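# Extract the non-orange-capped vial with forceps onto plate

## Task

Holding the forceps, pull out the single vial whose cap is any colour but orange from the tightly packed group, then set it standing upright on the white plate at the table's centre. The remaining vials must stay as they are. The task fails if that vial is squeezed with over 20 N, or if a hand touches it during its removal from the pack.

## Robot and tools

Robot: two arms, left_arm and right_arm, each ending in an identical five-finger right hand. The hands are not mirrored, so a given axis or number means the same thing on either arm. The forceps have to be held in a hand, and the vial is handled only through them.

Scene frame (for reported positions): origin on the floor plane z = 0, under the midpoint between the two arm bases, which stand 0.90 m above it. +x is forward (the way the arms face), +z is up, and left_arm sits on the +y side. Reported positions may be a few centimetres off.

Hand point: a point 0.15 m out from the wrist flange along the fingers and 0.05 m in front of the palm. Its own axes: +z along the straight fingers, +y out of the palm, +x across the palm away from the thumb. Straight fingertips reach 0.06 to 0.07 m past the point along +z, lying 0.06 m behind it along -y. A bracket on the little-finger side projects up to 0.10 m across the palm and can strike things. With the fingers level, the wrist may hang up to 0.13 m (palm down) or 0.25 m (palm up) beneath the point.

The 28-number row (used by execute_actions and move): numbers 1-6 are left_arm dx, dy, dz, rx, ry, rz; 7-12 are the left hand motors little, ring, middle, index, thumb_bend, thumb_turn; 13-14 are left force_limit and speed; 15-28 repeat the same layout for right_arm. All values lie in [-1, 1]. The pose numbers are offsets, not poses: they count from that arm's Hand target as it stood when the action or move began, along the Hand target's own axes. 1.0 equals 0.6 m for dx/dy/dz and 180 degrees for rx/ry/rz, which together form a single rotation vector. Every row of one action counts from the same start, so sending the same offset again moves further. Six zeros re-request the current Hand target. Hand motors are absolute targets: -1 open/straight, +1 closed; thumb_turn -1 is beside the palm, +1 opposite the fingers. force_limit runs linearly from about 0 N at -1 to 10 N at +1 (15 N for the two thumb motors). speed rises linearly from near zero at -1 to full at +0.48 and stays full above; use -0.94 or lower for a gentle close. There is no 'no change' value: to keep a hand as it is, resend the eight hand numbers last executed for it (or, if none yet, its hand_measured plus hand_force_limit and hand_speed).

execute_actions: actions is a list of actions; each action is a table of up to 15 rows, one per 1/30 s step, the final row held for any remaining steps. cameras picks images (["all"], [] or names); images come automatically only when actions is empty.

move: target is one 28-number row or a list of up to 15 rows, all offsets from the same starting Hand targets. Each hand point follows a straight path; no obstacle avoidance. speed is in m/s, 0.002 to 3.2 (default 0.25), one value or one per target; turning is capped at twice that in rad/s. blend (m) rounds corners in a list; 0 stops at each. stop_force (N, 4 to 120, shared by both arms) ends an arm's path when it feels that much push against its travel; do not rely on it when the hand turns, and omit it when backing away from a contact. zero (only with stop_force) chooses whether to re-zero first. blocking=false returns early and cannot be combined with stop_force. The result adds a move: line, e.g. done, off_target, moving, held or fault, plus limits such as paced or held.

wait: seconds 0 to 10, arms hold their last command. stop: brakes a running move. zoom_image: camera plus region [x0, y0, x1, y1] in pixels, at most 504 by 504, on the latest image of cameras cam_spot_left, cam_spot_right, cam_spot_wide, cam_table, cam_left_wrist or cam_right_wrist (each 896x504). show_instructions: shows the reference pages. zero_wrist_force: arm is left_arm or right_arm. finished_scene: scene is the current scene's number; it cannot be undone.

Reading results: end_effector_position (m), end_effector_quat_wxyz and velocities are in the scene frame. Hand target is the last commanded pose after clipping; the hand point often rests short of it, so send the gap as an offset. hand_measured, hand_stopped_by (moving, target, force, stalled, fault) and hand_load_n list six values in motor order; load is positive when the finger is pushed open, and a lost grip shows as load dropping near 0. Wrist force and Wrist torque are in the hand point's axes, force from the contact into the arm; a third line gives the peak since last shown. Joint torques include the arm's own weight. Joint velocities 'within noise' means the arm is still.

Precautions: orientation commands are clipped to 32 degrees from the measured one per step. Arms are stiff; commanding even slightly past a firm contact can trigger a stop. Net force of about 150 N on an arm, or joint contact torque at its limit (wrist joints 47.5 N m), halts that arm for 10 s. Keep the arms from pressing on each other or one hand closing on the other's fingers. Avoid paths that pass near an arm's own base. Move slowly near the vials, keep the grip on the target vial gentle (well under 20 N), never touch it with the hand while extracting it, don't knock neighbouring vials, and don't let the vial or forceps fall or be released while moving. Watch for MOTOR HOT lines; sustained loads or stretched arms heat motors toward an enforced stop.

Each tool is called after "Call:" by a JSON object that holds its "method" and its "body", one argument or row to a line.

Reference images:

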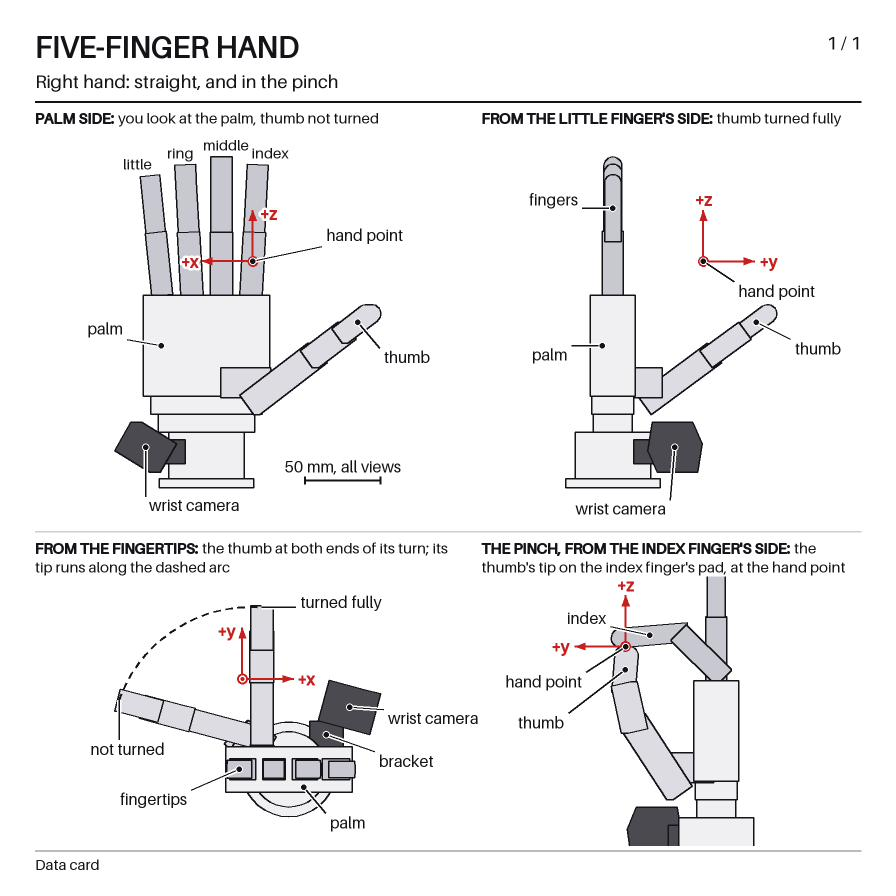

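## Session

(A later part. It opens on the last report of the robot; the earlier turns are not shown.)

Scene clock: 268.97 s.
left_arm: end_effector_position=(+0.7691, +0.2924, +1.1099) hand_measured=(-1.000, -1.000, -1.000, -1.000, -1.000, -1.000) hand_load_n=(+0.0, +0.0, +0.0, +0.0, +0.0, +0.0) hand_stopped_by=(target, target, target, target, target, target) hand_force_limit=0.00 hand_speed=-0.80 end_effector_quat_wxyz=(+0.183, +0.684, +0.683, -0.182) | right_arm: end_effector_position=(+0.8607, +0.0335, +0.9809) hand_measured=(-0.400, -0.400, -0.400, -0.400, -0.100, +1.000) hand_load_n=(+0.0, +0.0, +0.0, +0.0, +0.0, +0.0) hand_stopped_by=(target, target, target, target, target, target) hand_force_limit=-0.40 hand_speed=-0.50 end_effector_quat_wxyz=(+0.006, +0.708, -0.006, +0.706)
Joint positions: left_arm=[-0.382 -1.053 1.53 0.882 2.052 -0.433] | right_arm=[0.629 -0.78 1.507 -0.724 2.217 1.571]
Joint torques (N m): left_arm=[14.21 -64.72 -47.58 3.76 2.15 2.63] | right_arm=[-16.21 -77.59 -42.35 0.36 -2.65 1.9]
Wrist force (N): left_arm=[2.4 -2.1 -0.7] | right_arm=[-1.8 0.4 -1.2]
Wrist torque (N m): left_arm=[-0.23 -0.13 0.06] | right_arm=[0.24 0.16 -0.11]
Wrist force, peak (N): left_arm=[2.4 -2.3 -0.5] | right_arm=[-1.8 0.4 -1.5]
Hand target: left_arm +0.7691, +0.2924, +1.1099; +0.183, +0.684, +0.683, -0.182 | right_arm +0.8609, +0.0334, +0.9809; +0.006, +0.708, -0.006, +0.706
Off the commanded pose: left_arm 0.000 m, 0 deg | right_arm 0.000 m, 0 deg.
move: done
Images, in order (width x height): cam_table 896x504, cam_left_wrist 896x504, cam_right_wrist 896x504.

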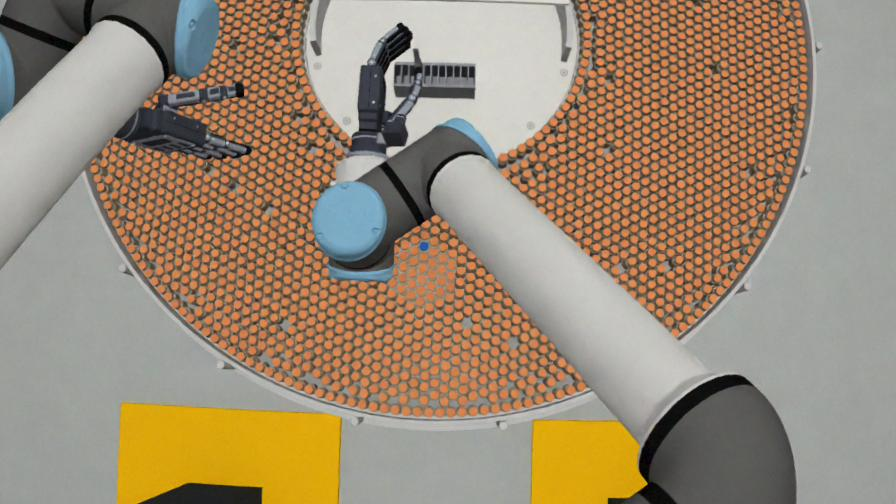

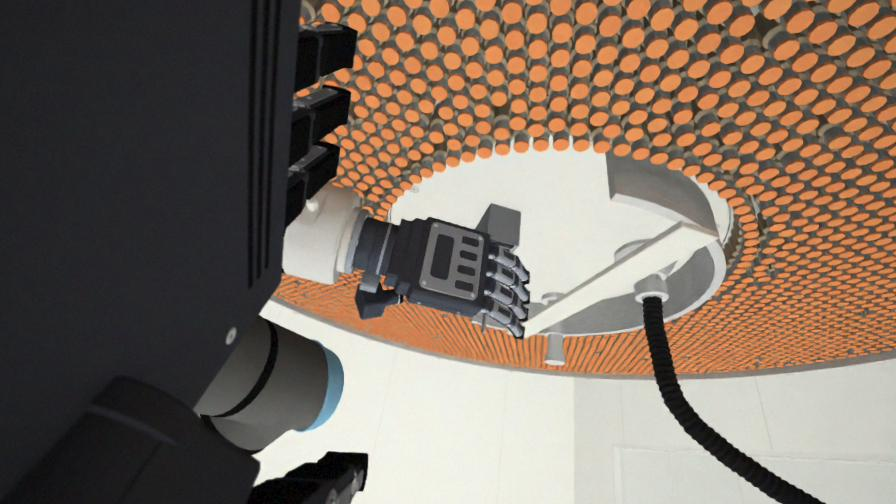

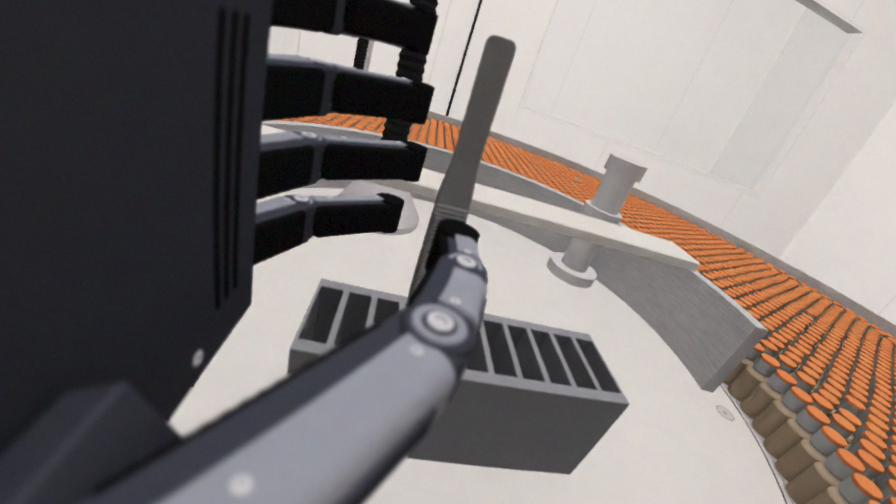

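Call:
{"method": "move", "body": {
  "target": [0,0,0,0,0,0,-1,-1,-1,-1,-1,-1,0,-0.8,0,0,0.002,0,0,0,-0.3,-0.3,-0.1,-0.1,-0.1,1,-0.7,-0.85],
  "speed": 0.02,
  "cameras": ["cam_table", "cam_right_wrist"]
}}

Call:
{"method": "zoom_image", "body": {
  "camera": "cam_table",
  "region": [380, 30, 460, 110]
}}

Call:
{"method": "zoom_image", "body": {
  "camera": "cam_right_wrist",
  "region": [240, 0, 560, 320]
}}

Scene clock: 275.60 s.
left_arm: end_effector_position=(+0.7691, +0.2924, +1.1099) hand_measured=(-1.000, -1.000, -1.000, -1.000, -1.000, -1.000) hand_load_n=(+0.0, +0.0, +0.0, +0.0, +0.0, +0.0) hand_stopped_by=(target, target, target, target, target, target) hand_force_limit=0.00 hand_speed=-0.80 end_effector_quat_wxyz=(+0.183, +0.684, +0.683, -0.182) | right_arm: end_effector_position=(+0.8621, +0.0334, +0.9809) hand_measured=(-0.300, -0.300, -0.100, -0.100, -0.100, +1.000) hand_load_n=(+0.0, +0.0, +0.0, +0.0, +0.0, +0.0) hand_stopped_by=(target, target, target, target, target, target) hand_force_limit=-0.70 hand_speed=-0.85 end_effector_quat_wxyz=(+0.006, +0.708, -0.006, +0.706)
Joint positions: left_arm=[-0.382 -1.053 1.53 0.882 2.052 -0.433] | right_arm=[0.628 -0.779 1.505 -0.723 2.216 1.571]
Joint torques (N m): left_arm=[14.14 -66.02 -47.09 3.73 2.02 2.26] | right_arm=[-20.89 -77.68 -43.62 0.5 -3.33 -1.58]
Wrist force (N): left_arm=[2.1 -2.1 -0.7] | right_arm=[-1.4 0.3 -0.7]
Wrist torque (N m): left_arm=[-0.23 -0.09 0.04] | right_arm=[0.19 0.09 -0.08]
Wrist force, peak (N): left_arm=[2.4 -2.5 -0.6] | right_arm=[-2.2 -0.1 -1.5]
Hand target: left_arm +0.7691, +0.2924, +1.1099; +0.183, +0.684, +0.683, -0.182 | right_arm +0.8621, +0.0334, +0.9809; +0.006, +0.708, -0.006, +0.706
Off the commanded pose: left_arm 0.000 m, 0 deg | right_arm 0.000 m, 0 deg.
move: done
Images, in order (width x height): cam_table 896x504, cam_right_wrist 896x504.

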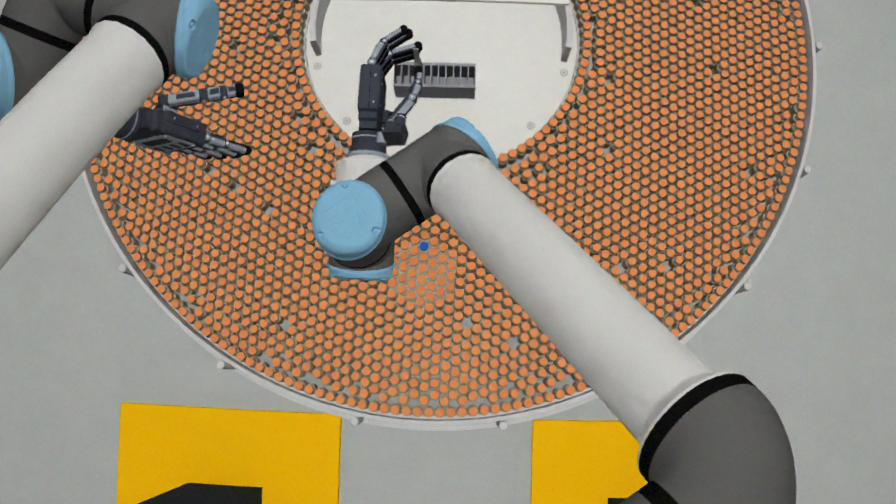

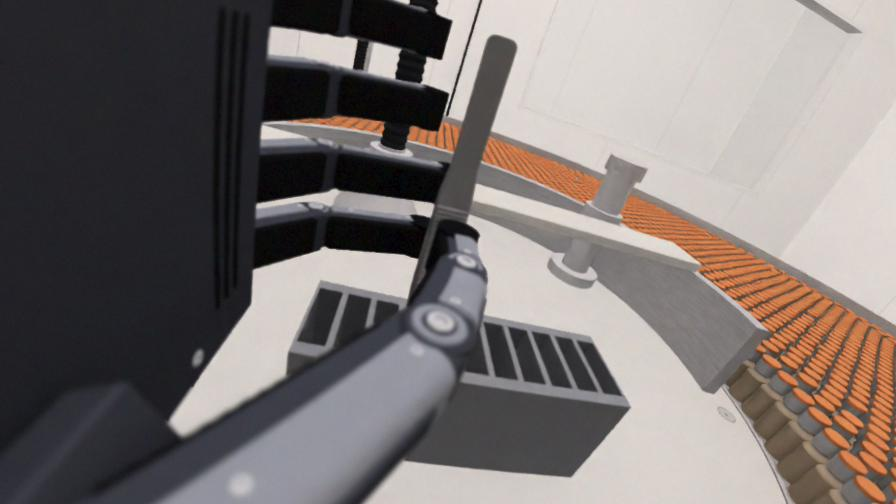

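Scaled by 6.300 from the camera's 896x504 image, which has a finer 1280x720 frame.

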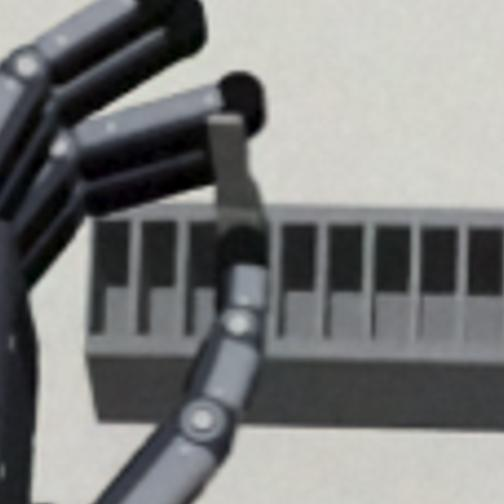

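Scaled by 1.575 from the camera's 896x504 image, which has a finer 1280x720 frame.

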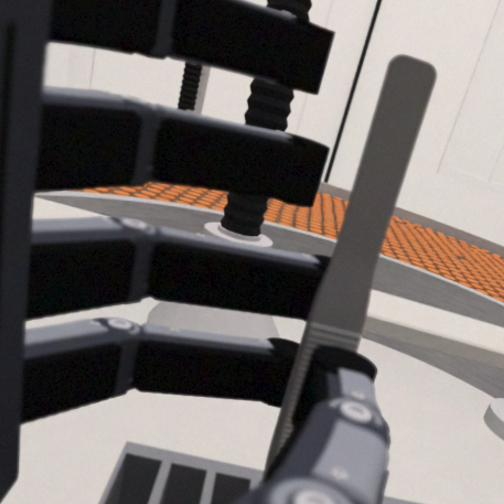

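Call:
{"method": "move", "body": {
  "target": [0,0,0,0,0,0,-1,-1,-1,-1,-1,-1,0,-0.8,0,0,0,0,0,0,-0.3,-0.3,0.2,0.2,-0.1,1,-0.75,-0.93],
  "speed": 0.02,
  "cameras": ["cam_table", "cam_right_wrist", "cam_left_wrist"]
}}

Call:
{"method": "zoom_image", "body": {
  "camera": "cam_table",
  "region": [380, 30, 460, 110]
}}

Call:
{"method": "zoom_image", "body": {
  "camera": "cam_left_wrist",
  "region": [400, 200, 560, 360]
}}

Scene clock: 282.10 s.
left_arm: end_effector_position=(+0.7691, +0.2924, +1.1099) hand_measured=(-1.000, -1.000, -1.000, -1.000, -1.000, -1.000) hand_load_n=(+0.0, +0.0, +0.0, +0.0, +0.0, +0.0) hand_stopped_by=(target, target, target, target, target, target) hand_force_limit=0.00 hand_speed=-0.80 end_effector_quat_wxyz=(+0.183, +0.684, +0.683, -0.182) | right_arm: end_effector_position=(+0.8621, +0.0334, +0.9809) hand_measured=(-0.300, -0.300, +0.102, +0.064, -0.100, +1.000) hand_load_n=(+0.0, +0.0, +1.5, +0.0, +1.5, +0.0) hand_stopped_by=(target, target, force, force, target, target) hand_force_limit=-0.75 hand_speed=-0.93 end_effector_quat_wxyz=(+0.006, +0.708, -0.006, +0.706)
Joint positions: left_arm=[-0.382 -1.053 1.53 0.882 2.052 -0.433] | right_arm=[0.628 -0.779 1.505 -0.723 2.216 1.571]
Joint torques (N m): left_arm=[14.52 -66.23 -46.9 3.76 2.36 2.32] | right_arm=[-18.85 -76.44 -43.35 0.14 -3.06 -3.09]
Wrist force (N): left_arm=[2.1 -2.0 -0.5] | right_arm=[-1.1 0.4 -1.0]
Wrist torque (N m): left_arm=[-0.23 -0.09 0.05] | right_arm=[0.22 0.10 -0.08]
Wrist force, peak (N): left_arm=[2.2 -2.4 -0.9] | right_arm=[-2.1 0.7 -1.4]
Hand target: left_arm +0.7691, +0.2924, +1.1099; +0.183, +0.684, +0.683, -0.182 | right_arm +0.8621, +0.0334, +0.9809; +0.006, +0.708, -0.006, +0.706
Off the commanded pose: left_arm 0.000 m, 0 deg | right_arm 0.000 m, 0 deg.
move: done
Images, in order (width x height): cam_table 896x504, cam_left_wrist 896x504, cam_right_wrist 896x504.

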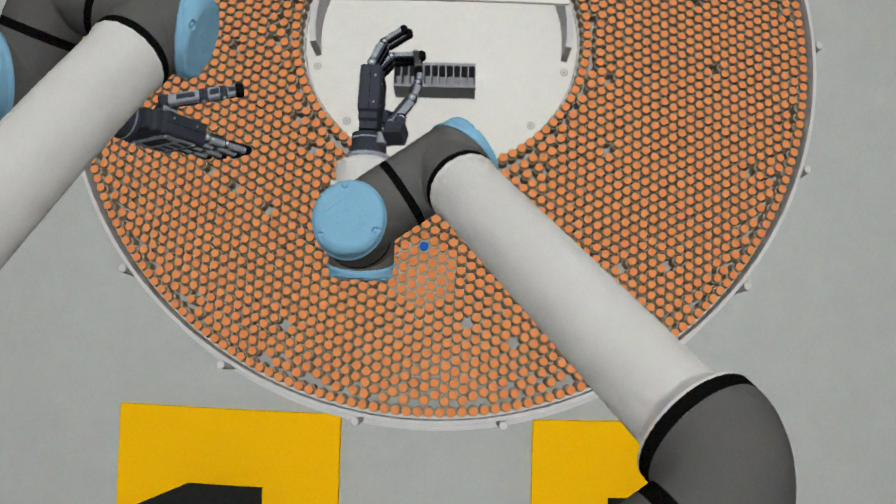

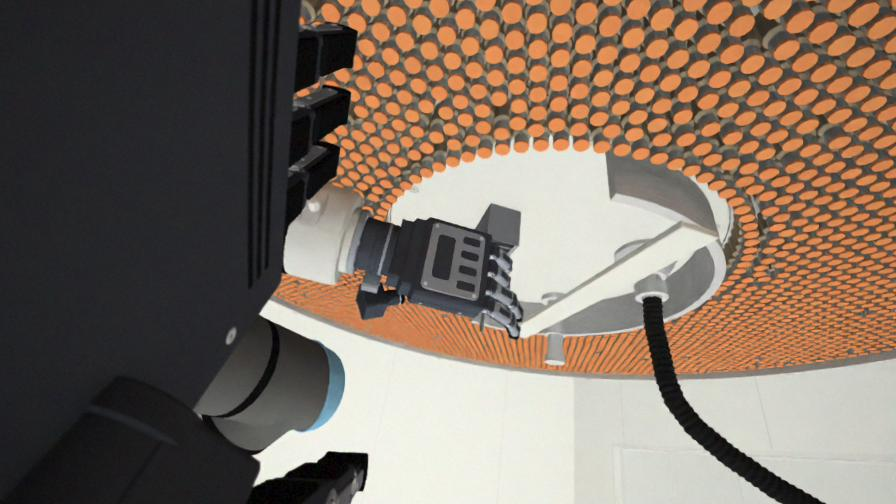

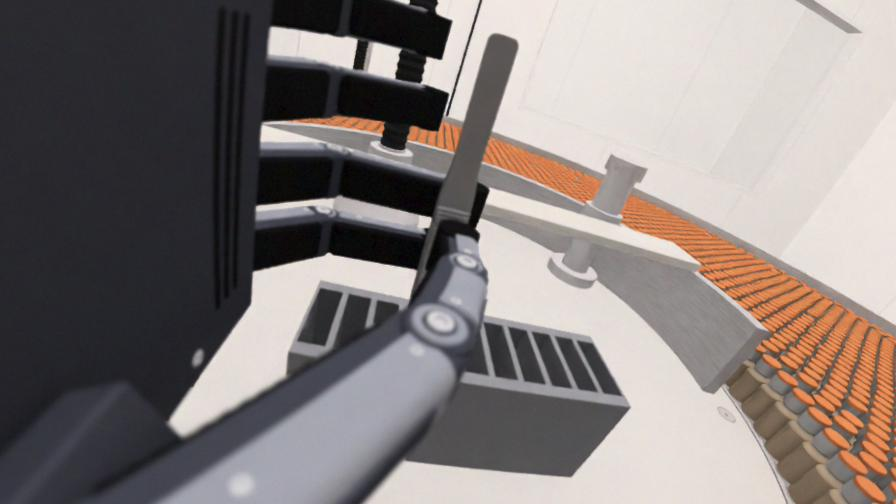

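Scaled by 6.300 from the camera's 896x504 image, which has a finer 1280x720 frame.

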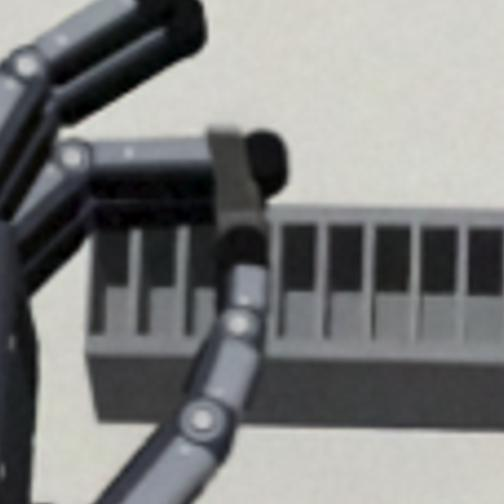

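Scaled by 3.150 from the camera's 896x504 image, which has a finer 1280x720 frame.

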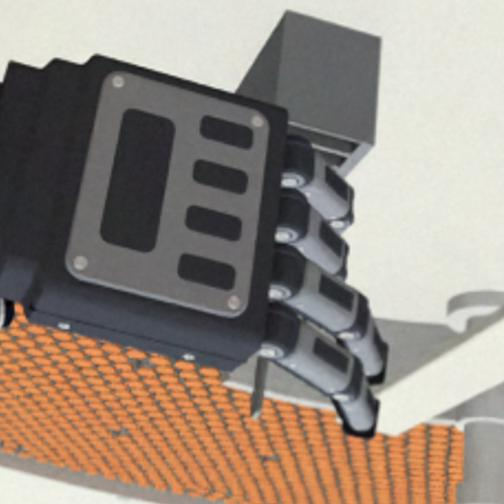

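Call:
{"method": "move", "body": {
  "target": [0,0,0,0,0,0,-1,-1,-1,-1,-1,-1,0,-0.8,0.05,0,0,0,0,0,-0.3,-0.3,0.2,0.2,-0.1,1,-0.75,-0.93],
  "speed": 0.03,
  "cameras": ["cam_left_wrist", "cam_table"]
}}

Scene clock: 312.40 s.
left_arm: end_effector_position=(+0.7691, +0.2924, +1.1099) hand_measured=(-1.000, -1.000, -1.000, -1.000, -1.000, -1.000) hand_load_n=(+0.0, +0.0, +0.0, +0.0, +0.0, +0.0) hand_stopped_by=(target, target, target, target, target, target) hand_force_limit=0.00 hand_speed=-0.80 end_effector_quat_wxyz=(+0.183, +0.684, +0.683, -0.182) | right_arm: end_effector_position=(+0.8621, +0.0334, +1.0107) hand_measured=(-0.300, -0.300, +0.102, +0.064, -0.100, +1.000) hand_load_n=(+0.0, +0.0, +0.5, +0.5, +1.0, +0.5) hand_stopped_by=(target, target, force, force, target, target) hand_force_limit=-0.75 hand_speed=-0.93 end_effector_quat_wxyz=(+0.006, +0.708, -0.006, +0.706)
Joint positions: left_arm=[-0.382 -1.053 1.53 0.882 2.052 -0.433] | right_arm=[0.628 -0.811 1.499 -0.686 2.216 1.571]
Joint torques (N m): left_arm=[13.05 -66.72 -46.78 3.57 2.3 2.16] | right_arm=[-23 -113.49 -44.03 0.49 -2.77 -2.25]
Wrist force (N): left_arm=[2.1 -2.0 -1.1] | right_arm=[-1.9 0.1 -1.4]
Wrist torque (N m): left_arm=[-0.19 -0.07 0.05] | right_arm=[0.18 0.17 -0.12]
Wrist force, peak (N): left_arm=[2.4 -2.3 -0.4] | right_arm=[-2.2 0.0 -1.5]
Hand target: left_arm +0.7691, +0.2924, +1.1099; +0.183, +0.684, +0.683, -0.182 | right_arm +0.8621, +0.0334, +1.0109; +0.006, +0.708, -0.006, +0.706
Off the commanded pose: left_arm 0.000 m, 0 deg | right_arm 0.000 m, 0 deg.
move: done
Images, in order (width x height): cam_table 896x504, cam_left_wrist 896x504.

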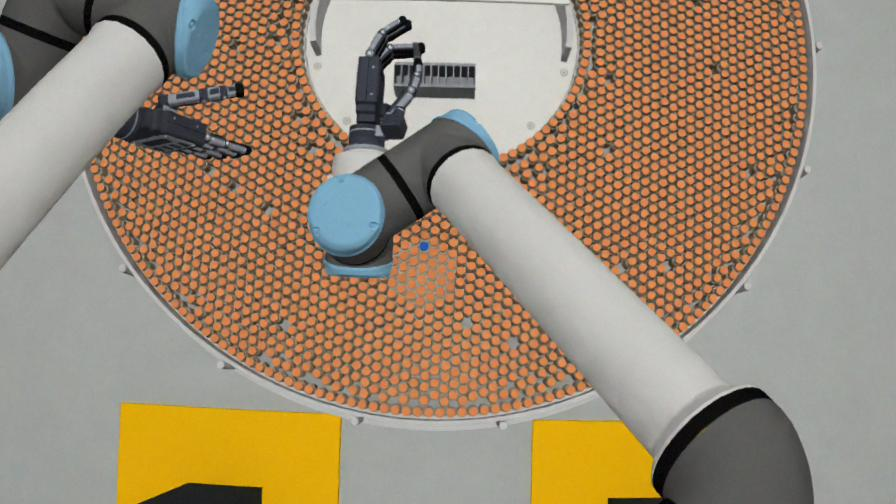

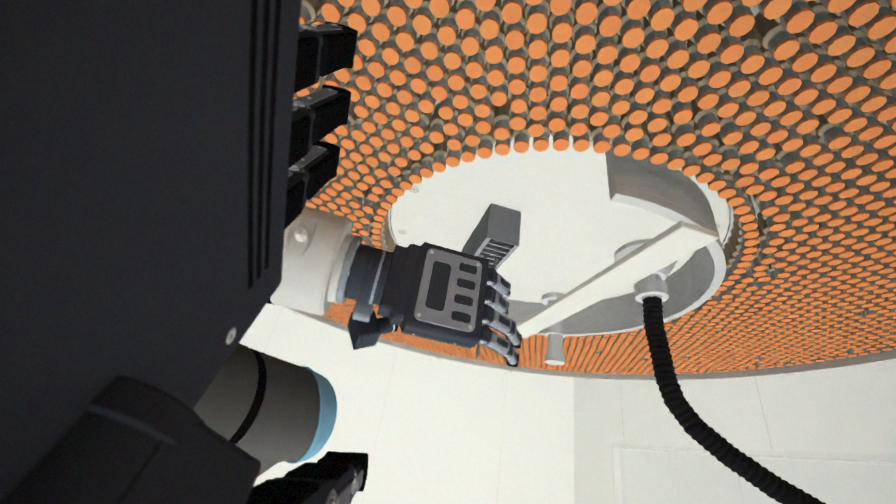

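Call:
{"method": "zoom_image", "body": {
  "camera": "cam_table",
  "region": [340, 0, 500, 120]
}}

Call:
{"method": "move", "body": {
  "target": [0,0,0,0,0,0,-1,-1,-1,-1,-1,-1,0,-0.8,0.0,0,0,0,0,0,-0.3,-0.3,0.12,0.086,-0.1,1,-0.7,-0.93],
  "cameras": ["cam_left_wrist", "cam_table"]
}}

Scaled by 3.150 from the camera's 896x504 image, which has a finer 1280x720 frame.

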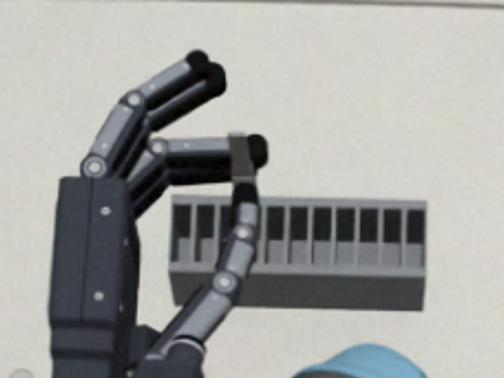

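Scene clock: 318.17 s.
left_arm: end_effector_position=(+0.7691, +0.2924, +1.1099) hand_measured=(-1.000, -1.000, -1.000, -1.000, -1.000, -1.000) hand_load_n=(+0.0, +0.0, +0.0, +0.0, +0.0, +0.0) hand_stopped_by=(target, target, target, target, target, target) hand_force_limit=0.00 hand_speed=-0.80 end_effector_quat_wxyz=(+0.183, +0.684, +0.683, -0.182) | right_arm: end_effector_position=(+0.8621, +0.0334, +1.0109) hand_measured=(-0.300, -0.300, +0.120, +0.086, -0.100, +1.000) hand_load_n=(+0.0, +0.0, +1.0, +0.5, +1.5, +1.0) hand_stopped_by=(target, target, target, target, target, target) hand_force_limit=-0.70 hand_speed=-0.93 end_effector_quat_wxyz=(+0.006, +0.708, -0.006, +0.706)
Joint positions: left_arm=[-0.382 -1.053 1.53 0.882 2.052 -0.433] | right_arm=[0.628 -0.811 1.499 -0.686 2.216 1.571]
Joint torques (N m): left_arm=[14.53 -66.32 -46.63 3.67 2.21 2.28] | right_arm=[-21.37 -112.29 -45.19 0.41 -1.28 2.24]
Wrist force (N): left_arm=[2.1 -1.8 -0.7] | right_arm=[-1.7 0.3 -1.4]
Wrist torque (N m): left_arm=[-0.18 -0.08 0.05] | right_arm=[0.22 0.15 -0.10]
Wrist force, peak (N): left_arm=[2.2 -2.6 -0.5] | right_arm=[-2.1 0.0 -1.7]
Hand target: left_arm +0.7691, +0.2924, +1.1099; +0.183, +0.684, +0.683, -0.182 | right_arm +0.8621, +0.0334, +1.0109; +0.006, +0.708, -0.006, +0.706
Off the commanded pose: left_arm 0.000 m, 0 deg | right_arm 0.000 m, 0 deg.
move: done
Images, in order (width x height): cam_table 896x504, cam_left_wrist 896x504.

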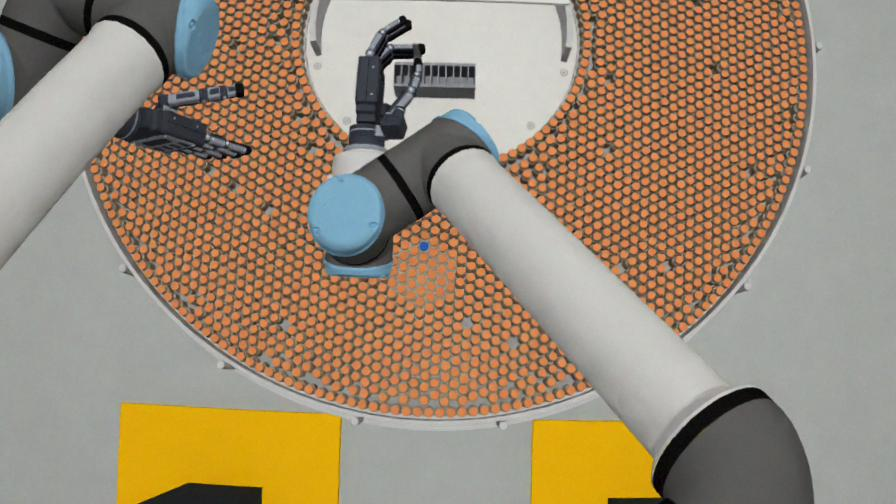

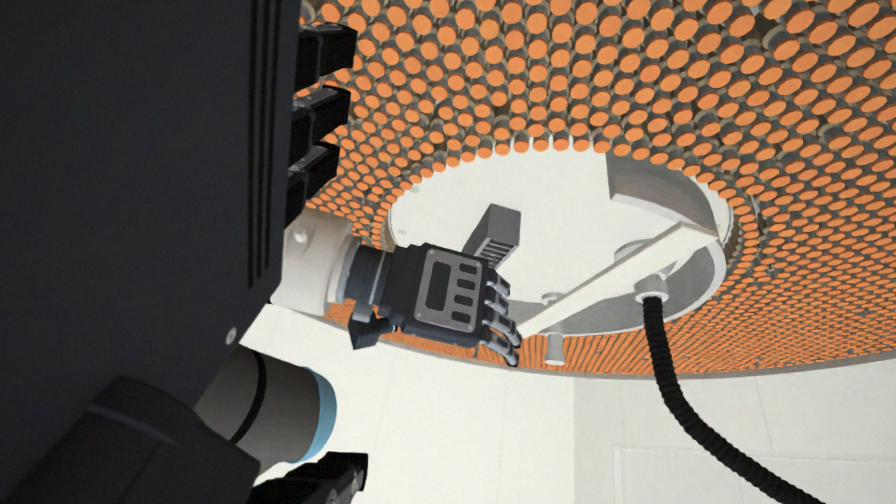

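Call:
{"method": "move", "body": {
  "target": [
    [0,0,0,0,0,0,-1,-1,-1,-1,-1,-1,0,-0.8,0.1318,0,0,0,0,0,-0.3,-0.3,0.12,0.086,-0.1,1,-0.7,-0.93],
    [0.0073,-0.44,0.0959,0,0,0,-1,-1,-1,-1,-1,-1,0,-0.8,0.1318,0.0298,-0.4363,0.15,0,0,-0.3,-0.3,0.12,0.086,-0.1,1,-0.7,-0.93]
  ],
  "speed": [0.06, 0.1],
  "cameras": ["cam_left_wrist", "cam_table", "cam_right_wrist"]
}}

Scene clock: 353.30 s.
left_arm: end_effector_position=(+0.5053, +0.2678, +1.0575) hand_measured=(-1.000, -1.000, -1.000, -1.000, -1.000, -1.000) hand_load_n=(+0.0, +0.0, +0.0, +0.0, +0.0, +0.0) hand_stopped_by=(target, target, target, target, target, target) hand_force_limit=0.00 hand_speed=-0.80 end_effector_quat_wxyz=(+0.183, +0.684, +0.683, -0.182) | right_arm: end_effector_position=(+0.6004, +0.0202, +1.0905) hand_measured=(-0.300, -0.300, +0.120, +0.086, -0.100, +1.000) hand_load_n=(+0.0, +0.0, +1.5, +0.5, +1.5, +1.0) hand_stopped_by=(target, target, target, target, target, target) hand_force_limit=-0.70 hand_speed=-0.93 end_effector_quat_wxyz=(-0.159, +0.690, +0.159, +0.688)
Joint positions: left_arm=[-0.655 -1.398 2.104 0.526 1.978 -0.723] | right_arm=[0.698 -1.248 2.073 -0.824 1.815 1.571]
Joint torques (N m): left_arm=[-7.55 -55.54 -25.26 0.79 -2.45 -1.93] | right_arm=[16.31 -76.27 -20.67 -4.7 -3.36 -3.47]
Wrist force (N): left_arm=[1.7 -1.5 0.1] | right_arm=[-1.9 -0.2 -1.1]
Wrist torque (N m): left_arm=[-0.14 -0.09 0.20] | right_arm=[0.08 0.23 -0.16]
Wrist force, peak (N): left_arm=[2.3 -2.5 -1.0] | right_arm=[-2.5 0.4 -1.6]
Hand target: left_arm +0.5051, +0.2677, +1.0574; +0.183, +0.684, +0.683, -0.182 | right_arm +0.6002, +0.0202, +1.0905; -0.159, +0.690, +0.159, +0.688
Off the commanded pose: left_arm 0.000 m, 0 deg | right_arm 0.000 m, 0 deg.
move: done
Images, in order (width x height): cam_table 896x504, cam_left_wrist 896x504, cam_right_wrist 896x504.

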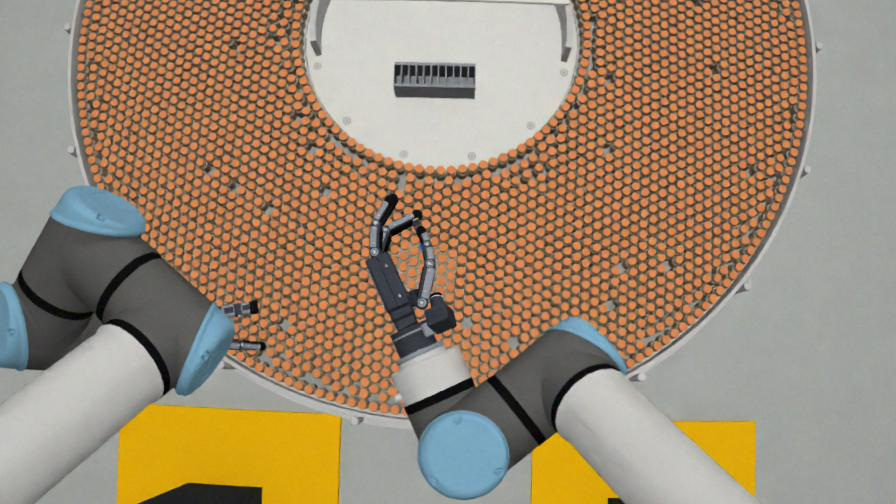

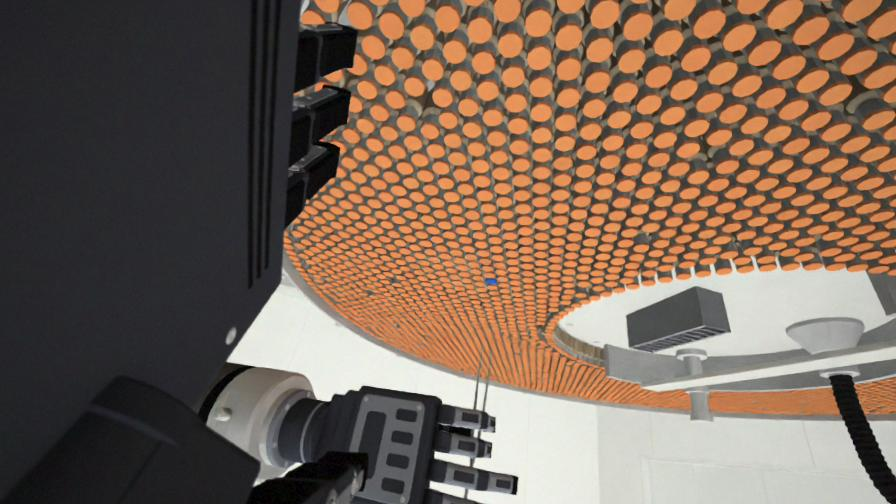

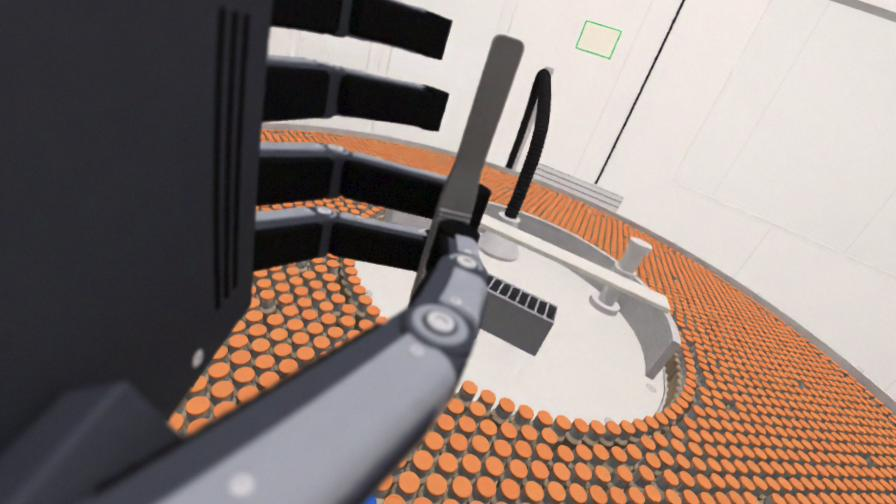

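Call:
{"method": "zoom_image", "body": {
  "camera": "cam_left_wrist",
  "region": [420, 240, 560, 440]
}}

Call:
{"method": "zoom_image", "body": {
  "camera": "cam_table",
  "region": [360, 180, 480, 310]
}}

Scaled by 2.520 from the camera's 896x504 image, which has a finer 1280x720 frame.

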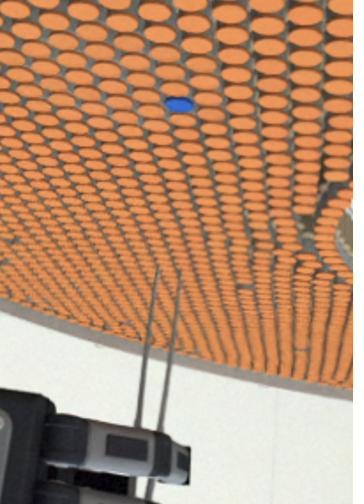

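Scaled by 3.877 from the camera's 896x504 image, which has a finer 1280x720 frame.

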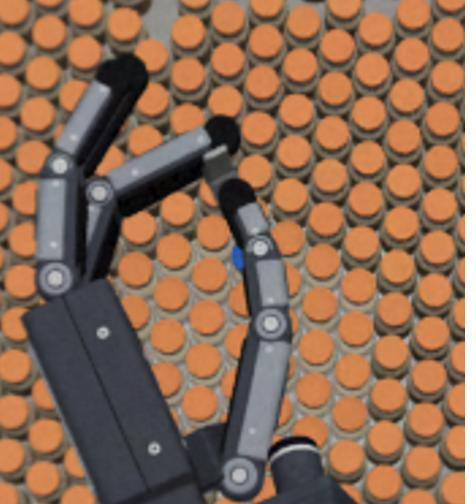

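Call:
{"method": "move", "body": {
  "target": [0,0,0,0,0,0,-1,-1,-1,-1,-1,-1,0,-0.8,-0.075,0,0,0,0,0,-0.3,-0.3,0.12,0.086,-0.1,1,-0.7,-0.93],
  "speed": 0.06
}}

Call:
{"method": "move", "body": {
  "target": [0,0,0,0,0,0,-1,-1,-1,-1,-1,-1,0,-0.8,0,0,0,0,0,0,-0.3,-0.3,0.092,0.058,-0.1,1,-0.7,-0.93],
  "speed": 0.06,
  "cameras": ["cam_left_wrist", "cam_table"]
}}

Call:
{"method": "zoom_image", "body": {
  "camera": "cam_left_wrist",
  "region": [440, 250, 540, 350]
}}

Scene clock: 383.63 s.
left_arm: end_effector_position=(+0.5051, +0.2677, +1.0574) hand_measured=(-1.000, -1.000, -1.000, -1.000, -1.000, -1.000) hand_load_n=(+0.0, +0.0, +0.0, +0.0, +0.0, +0.0) hand_stopped_by=(target, target, target, target, target, target) hand_force_limit=0.00 hand_speed=-0.80 end_effector_quat_wxyz=(+0.183, +0.684, +0.683, -0.182) | right_arm: end_effector_position=(+0.6001, +0.0201, +1.0457) hand_measured=(-0.300, -0.300, +0.120, +0.086, -0.100, +1.000) hand_load_n=(+0.0, +0.0, +1.5, +0.5, +1.5, +1.0) hand_stopped_by=(target, target, target, target, target, target) hand_force_limit=-0.70 hand_speed=-0.93 end_effector_quat_wxyz=(-0.159, +0.690, +0.159, +0.688)
Joint positions: left_arm=[-0.655 -1.398 2.104 0.526 1.978 -0.724] | right_arm=[0.698 -1.184 2.094 -0.908 1.815 1.571]
Joint torques (N m): left_arm=[-8.36 -56.45 -25.46 1.01 -2.82 -2.23] | right_arm=[14.89 -41.96 -17.82 -5.29 1.39 1.6]
Wrist force (N): left_arm=[1.6 -1.7 0.0] | right_arm=[-1.4 0.0 -1.4]
Wrist torque (N m): left_arm=[-0.15 -0.08 0.19] | right_arm=[0.11 0.14 -0.09]
Wrist force, peak (N): left_arm=[2.2 -2.0 -0.4] | right_arm=[-2.1 -0.5 -1.5]
Hand target: left_arm +0.5051, +0.2677, +1.0574; +0.183, +0.684, +0.683, -0.182 | right_arm +0.6001, +0.0201, +1.0455; -0.159, +0.690, +0.159, +0.688
Off the commanded pose: left_arm 0.000 m, 0 deg | right_arm 0.000 m, 0 deg.
move: done

Scene clock: 384.13 s.
left_arm: end_effector_position=(+0.5051, +0.2677, +1.0574) hand_measured=(-1.000, -1.000, -1.000, -1.000, -1.000, -1.000) hand_load_n=(+0.0, +0.0, +0.0, +0.0, -0.5, +0.0) hand_stopped_by=(target, target, target, target, target, target) hand_force_limit=0.00 hand_speed=-0.80 end_effector_quat_wxyz=(+0.183, +0.684, +0.683, -0.182) | right_arm: end_effector_position=(+0.6001, +0.0201, +1.0455) hand_measured=(-0.300, -0.300, +0.092, +0.058, -0.100, +1.000) hand_load_n=(+0.0, +0.0, +0.5, +0.5, +0.5, +0.5) hand_stopped_by=(target, target, target, target, target, target) hand_force_limit=-0.70 hand_speed=-0.93 end_effector_quat_wxyz=(-0.159, +0.690, +0.159, +0.688)
Joint positions: left_arm=[-0.655 -1.398 2.104 0.526 1.978 -0.724] | right_arm=[0.698 -1.184 2.094 -0.909 1.815 1.571]
Joint torques (N m): left_arm=[-7.93 -57.12 -25.08 0.88 -2.53 -2.17] | right_arm=[15.6 -41.95 -17.94 -4.91 1.69 0.02]
Wrist force (N): left_arm=[1.9 -2.0 -0.4] | right_arm=[-1.5 -0.4 -1.4]
Wrist torque (N m): left_arm=[-0.18 -0.11 0.20] | right_arm=[0.05 0.15 -0.11]
Wrist force, peak (N): left_arm=[2.2 -2.0 -0.2] | right_arm=[-1.9 -0.1 -1.4]
Hand target: left_arm +0.5051, +0.2677, +1.0574; +0.183, +0.684, +0.683, -0.182 | right_arm +0.6001, +0.0201, +1.0455; -0.159, +0.690, +0.159, +0.688
Off the commanded pose: left_arm 0.000 m, 0 deg | right_arm 0.000 m, 0 deg.
move: done
Images, in order (width x height): cam_table 896x504, cam_left_wrist 896x504.

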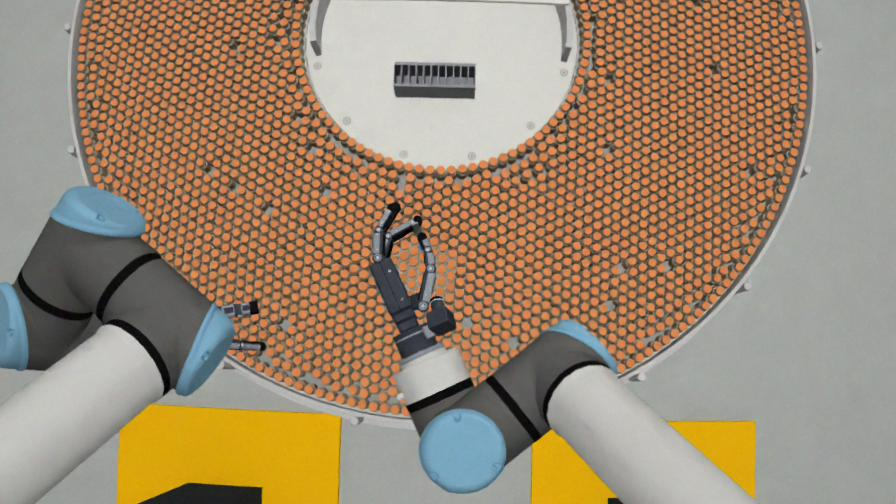

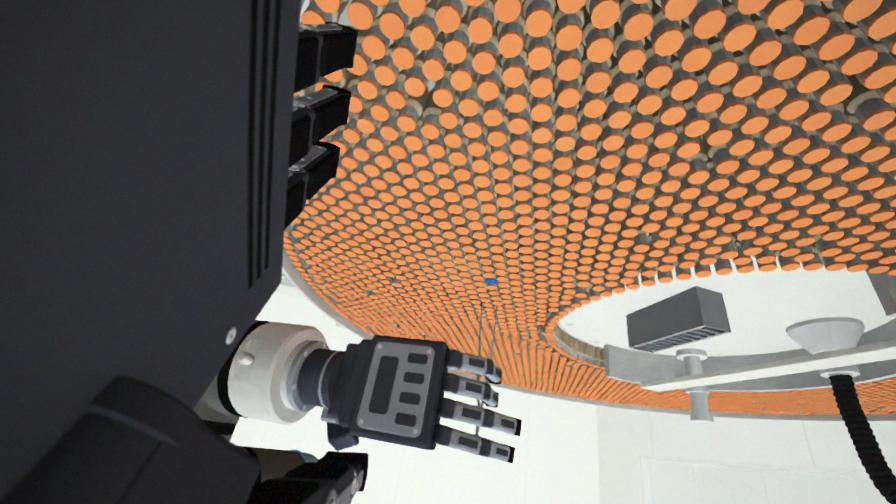

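Scaled by 5.040 from the camera's 896x504 image, which has a finer 1280x720 frame.

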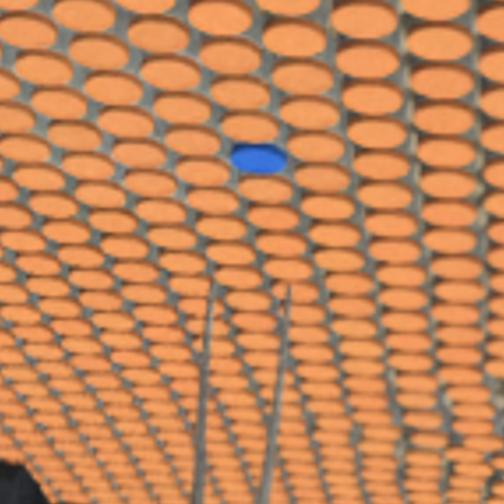

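Call:
{"method": "move", "body": {
  "target": [0.0140,0.1770,-0.0088,0.0694,0.0004,0.1206,-1,-1,-1,-1,-1,-1,0,-0.8,0,0,0,0,0,0,-0.3,-0.3,0.092,0.058,-0.1,1,-0.7,-0.93],
  "speed": 0.25,
  "cameras": ["cam_left_wrist"]
}}

Call:
{"method": "zoom_image", "body": {
  "camera": "cam_left_wrist",
  "region": [440, 250, 540, 350]
}}

Scene clock: 395.03 s.
left_arm: end_effector_position=(+0.6113, +0.2775, +1.0580) hand_measured=(-1.000, -1.000, -1.000, -1.000, -1.000, -1.000) hand_load_n=(+0.0, +0.0, +0.0, +0.0, +0.0, +0.0) hand_stopped_by=(target, target, target, target, target, target) hand_force_limit=0.00 hand_speed=-0.80 end_effector_quat_wxyz=(+0.139, +0.815, +0.518, -0.217) | right_arm: end_effector_position=(+0.6001, +0.0201, +1.0455) hand_measured=(-0.300, -0.300, +0.092, +0.058, -0.100, +1.000) hand_load_n=(+0.0, +0.0, +0.5, +0.5, +0.5, +0.0) hand_stopped_by=(target, target, target, target, target, target) hand_force_limit=-0.70 hand_speed=-0.93 end_effector_quat_wxyz=(-0.159, +0.690, +0.159, +0.688)
Joint positions: left_arm=[-0.441 -1.1 1.764 0.904 2.092 -0.004] | right_arm=[0.698 -1.184 2.094 -0.909 1.815 1.571]
Joint torques (N m): left_arm=[15.18 -57.27 -41.77 6.55 4.75 1.58] | right_arm=[17.09 -43.34 -17.88 -4.88 1.71 -3.66]
Wrist force (N): left_arm=[1.8 -2.1 -0.5] | right_arm=[-1.5 -0.1 -1.5]
Wrist torque (N m): left_arm=[-0.24 -0.20 0.09] | right_arm=[0.10 0.15 -0.10]
Wrist force, peak (N): left_arm=[2.6 -2.0 -0.9] | right_arm=[-2.2 -0.5 -1.3]
Hand target: left_arm +0.6113, +0.2775, +1.0580; +0.139, +0.816, +0.518, -0.217 | right_arm +0.6001, +0.0201, +1.0455; -0.159, +0.690, +0.159, +0.688
Off the commanded pose: left_arm 0.000 m, 0 deg | right_arm 0.000 m, 0 deg.
move: done
Images, in order (width x height): cam_left_wrist 896x504.

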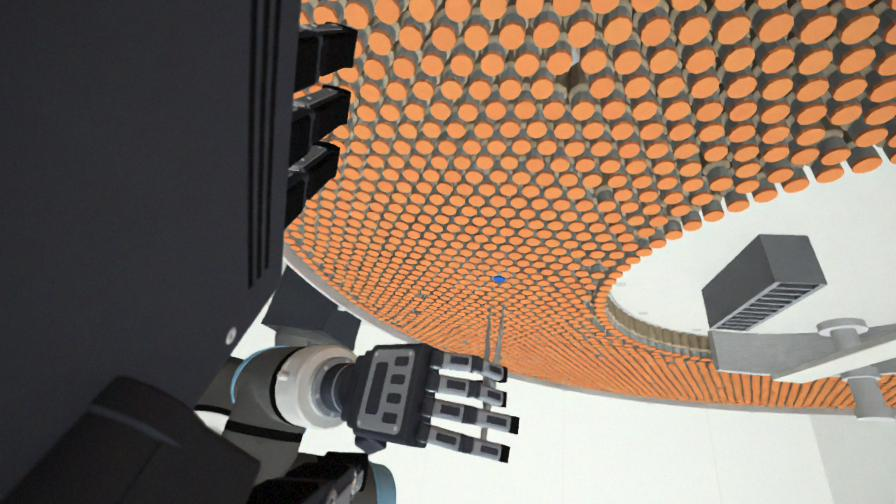

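Scaled by 5.040 from the camera's 896x504 image, which has a finer 1280x720 frame.

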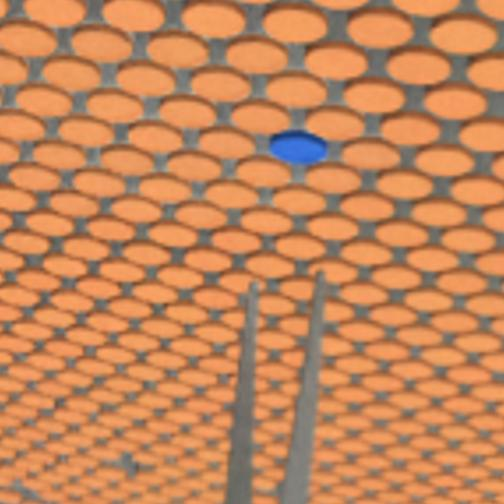

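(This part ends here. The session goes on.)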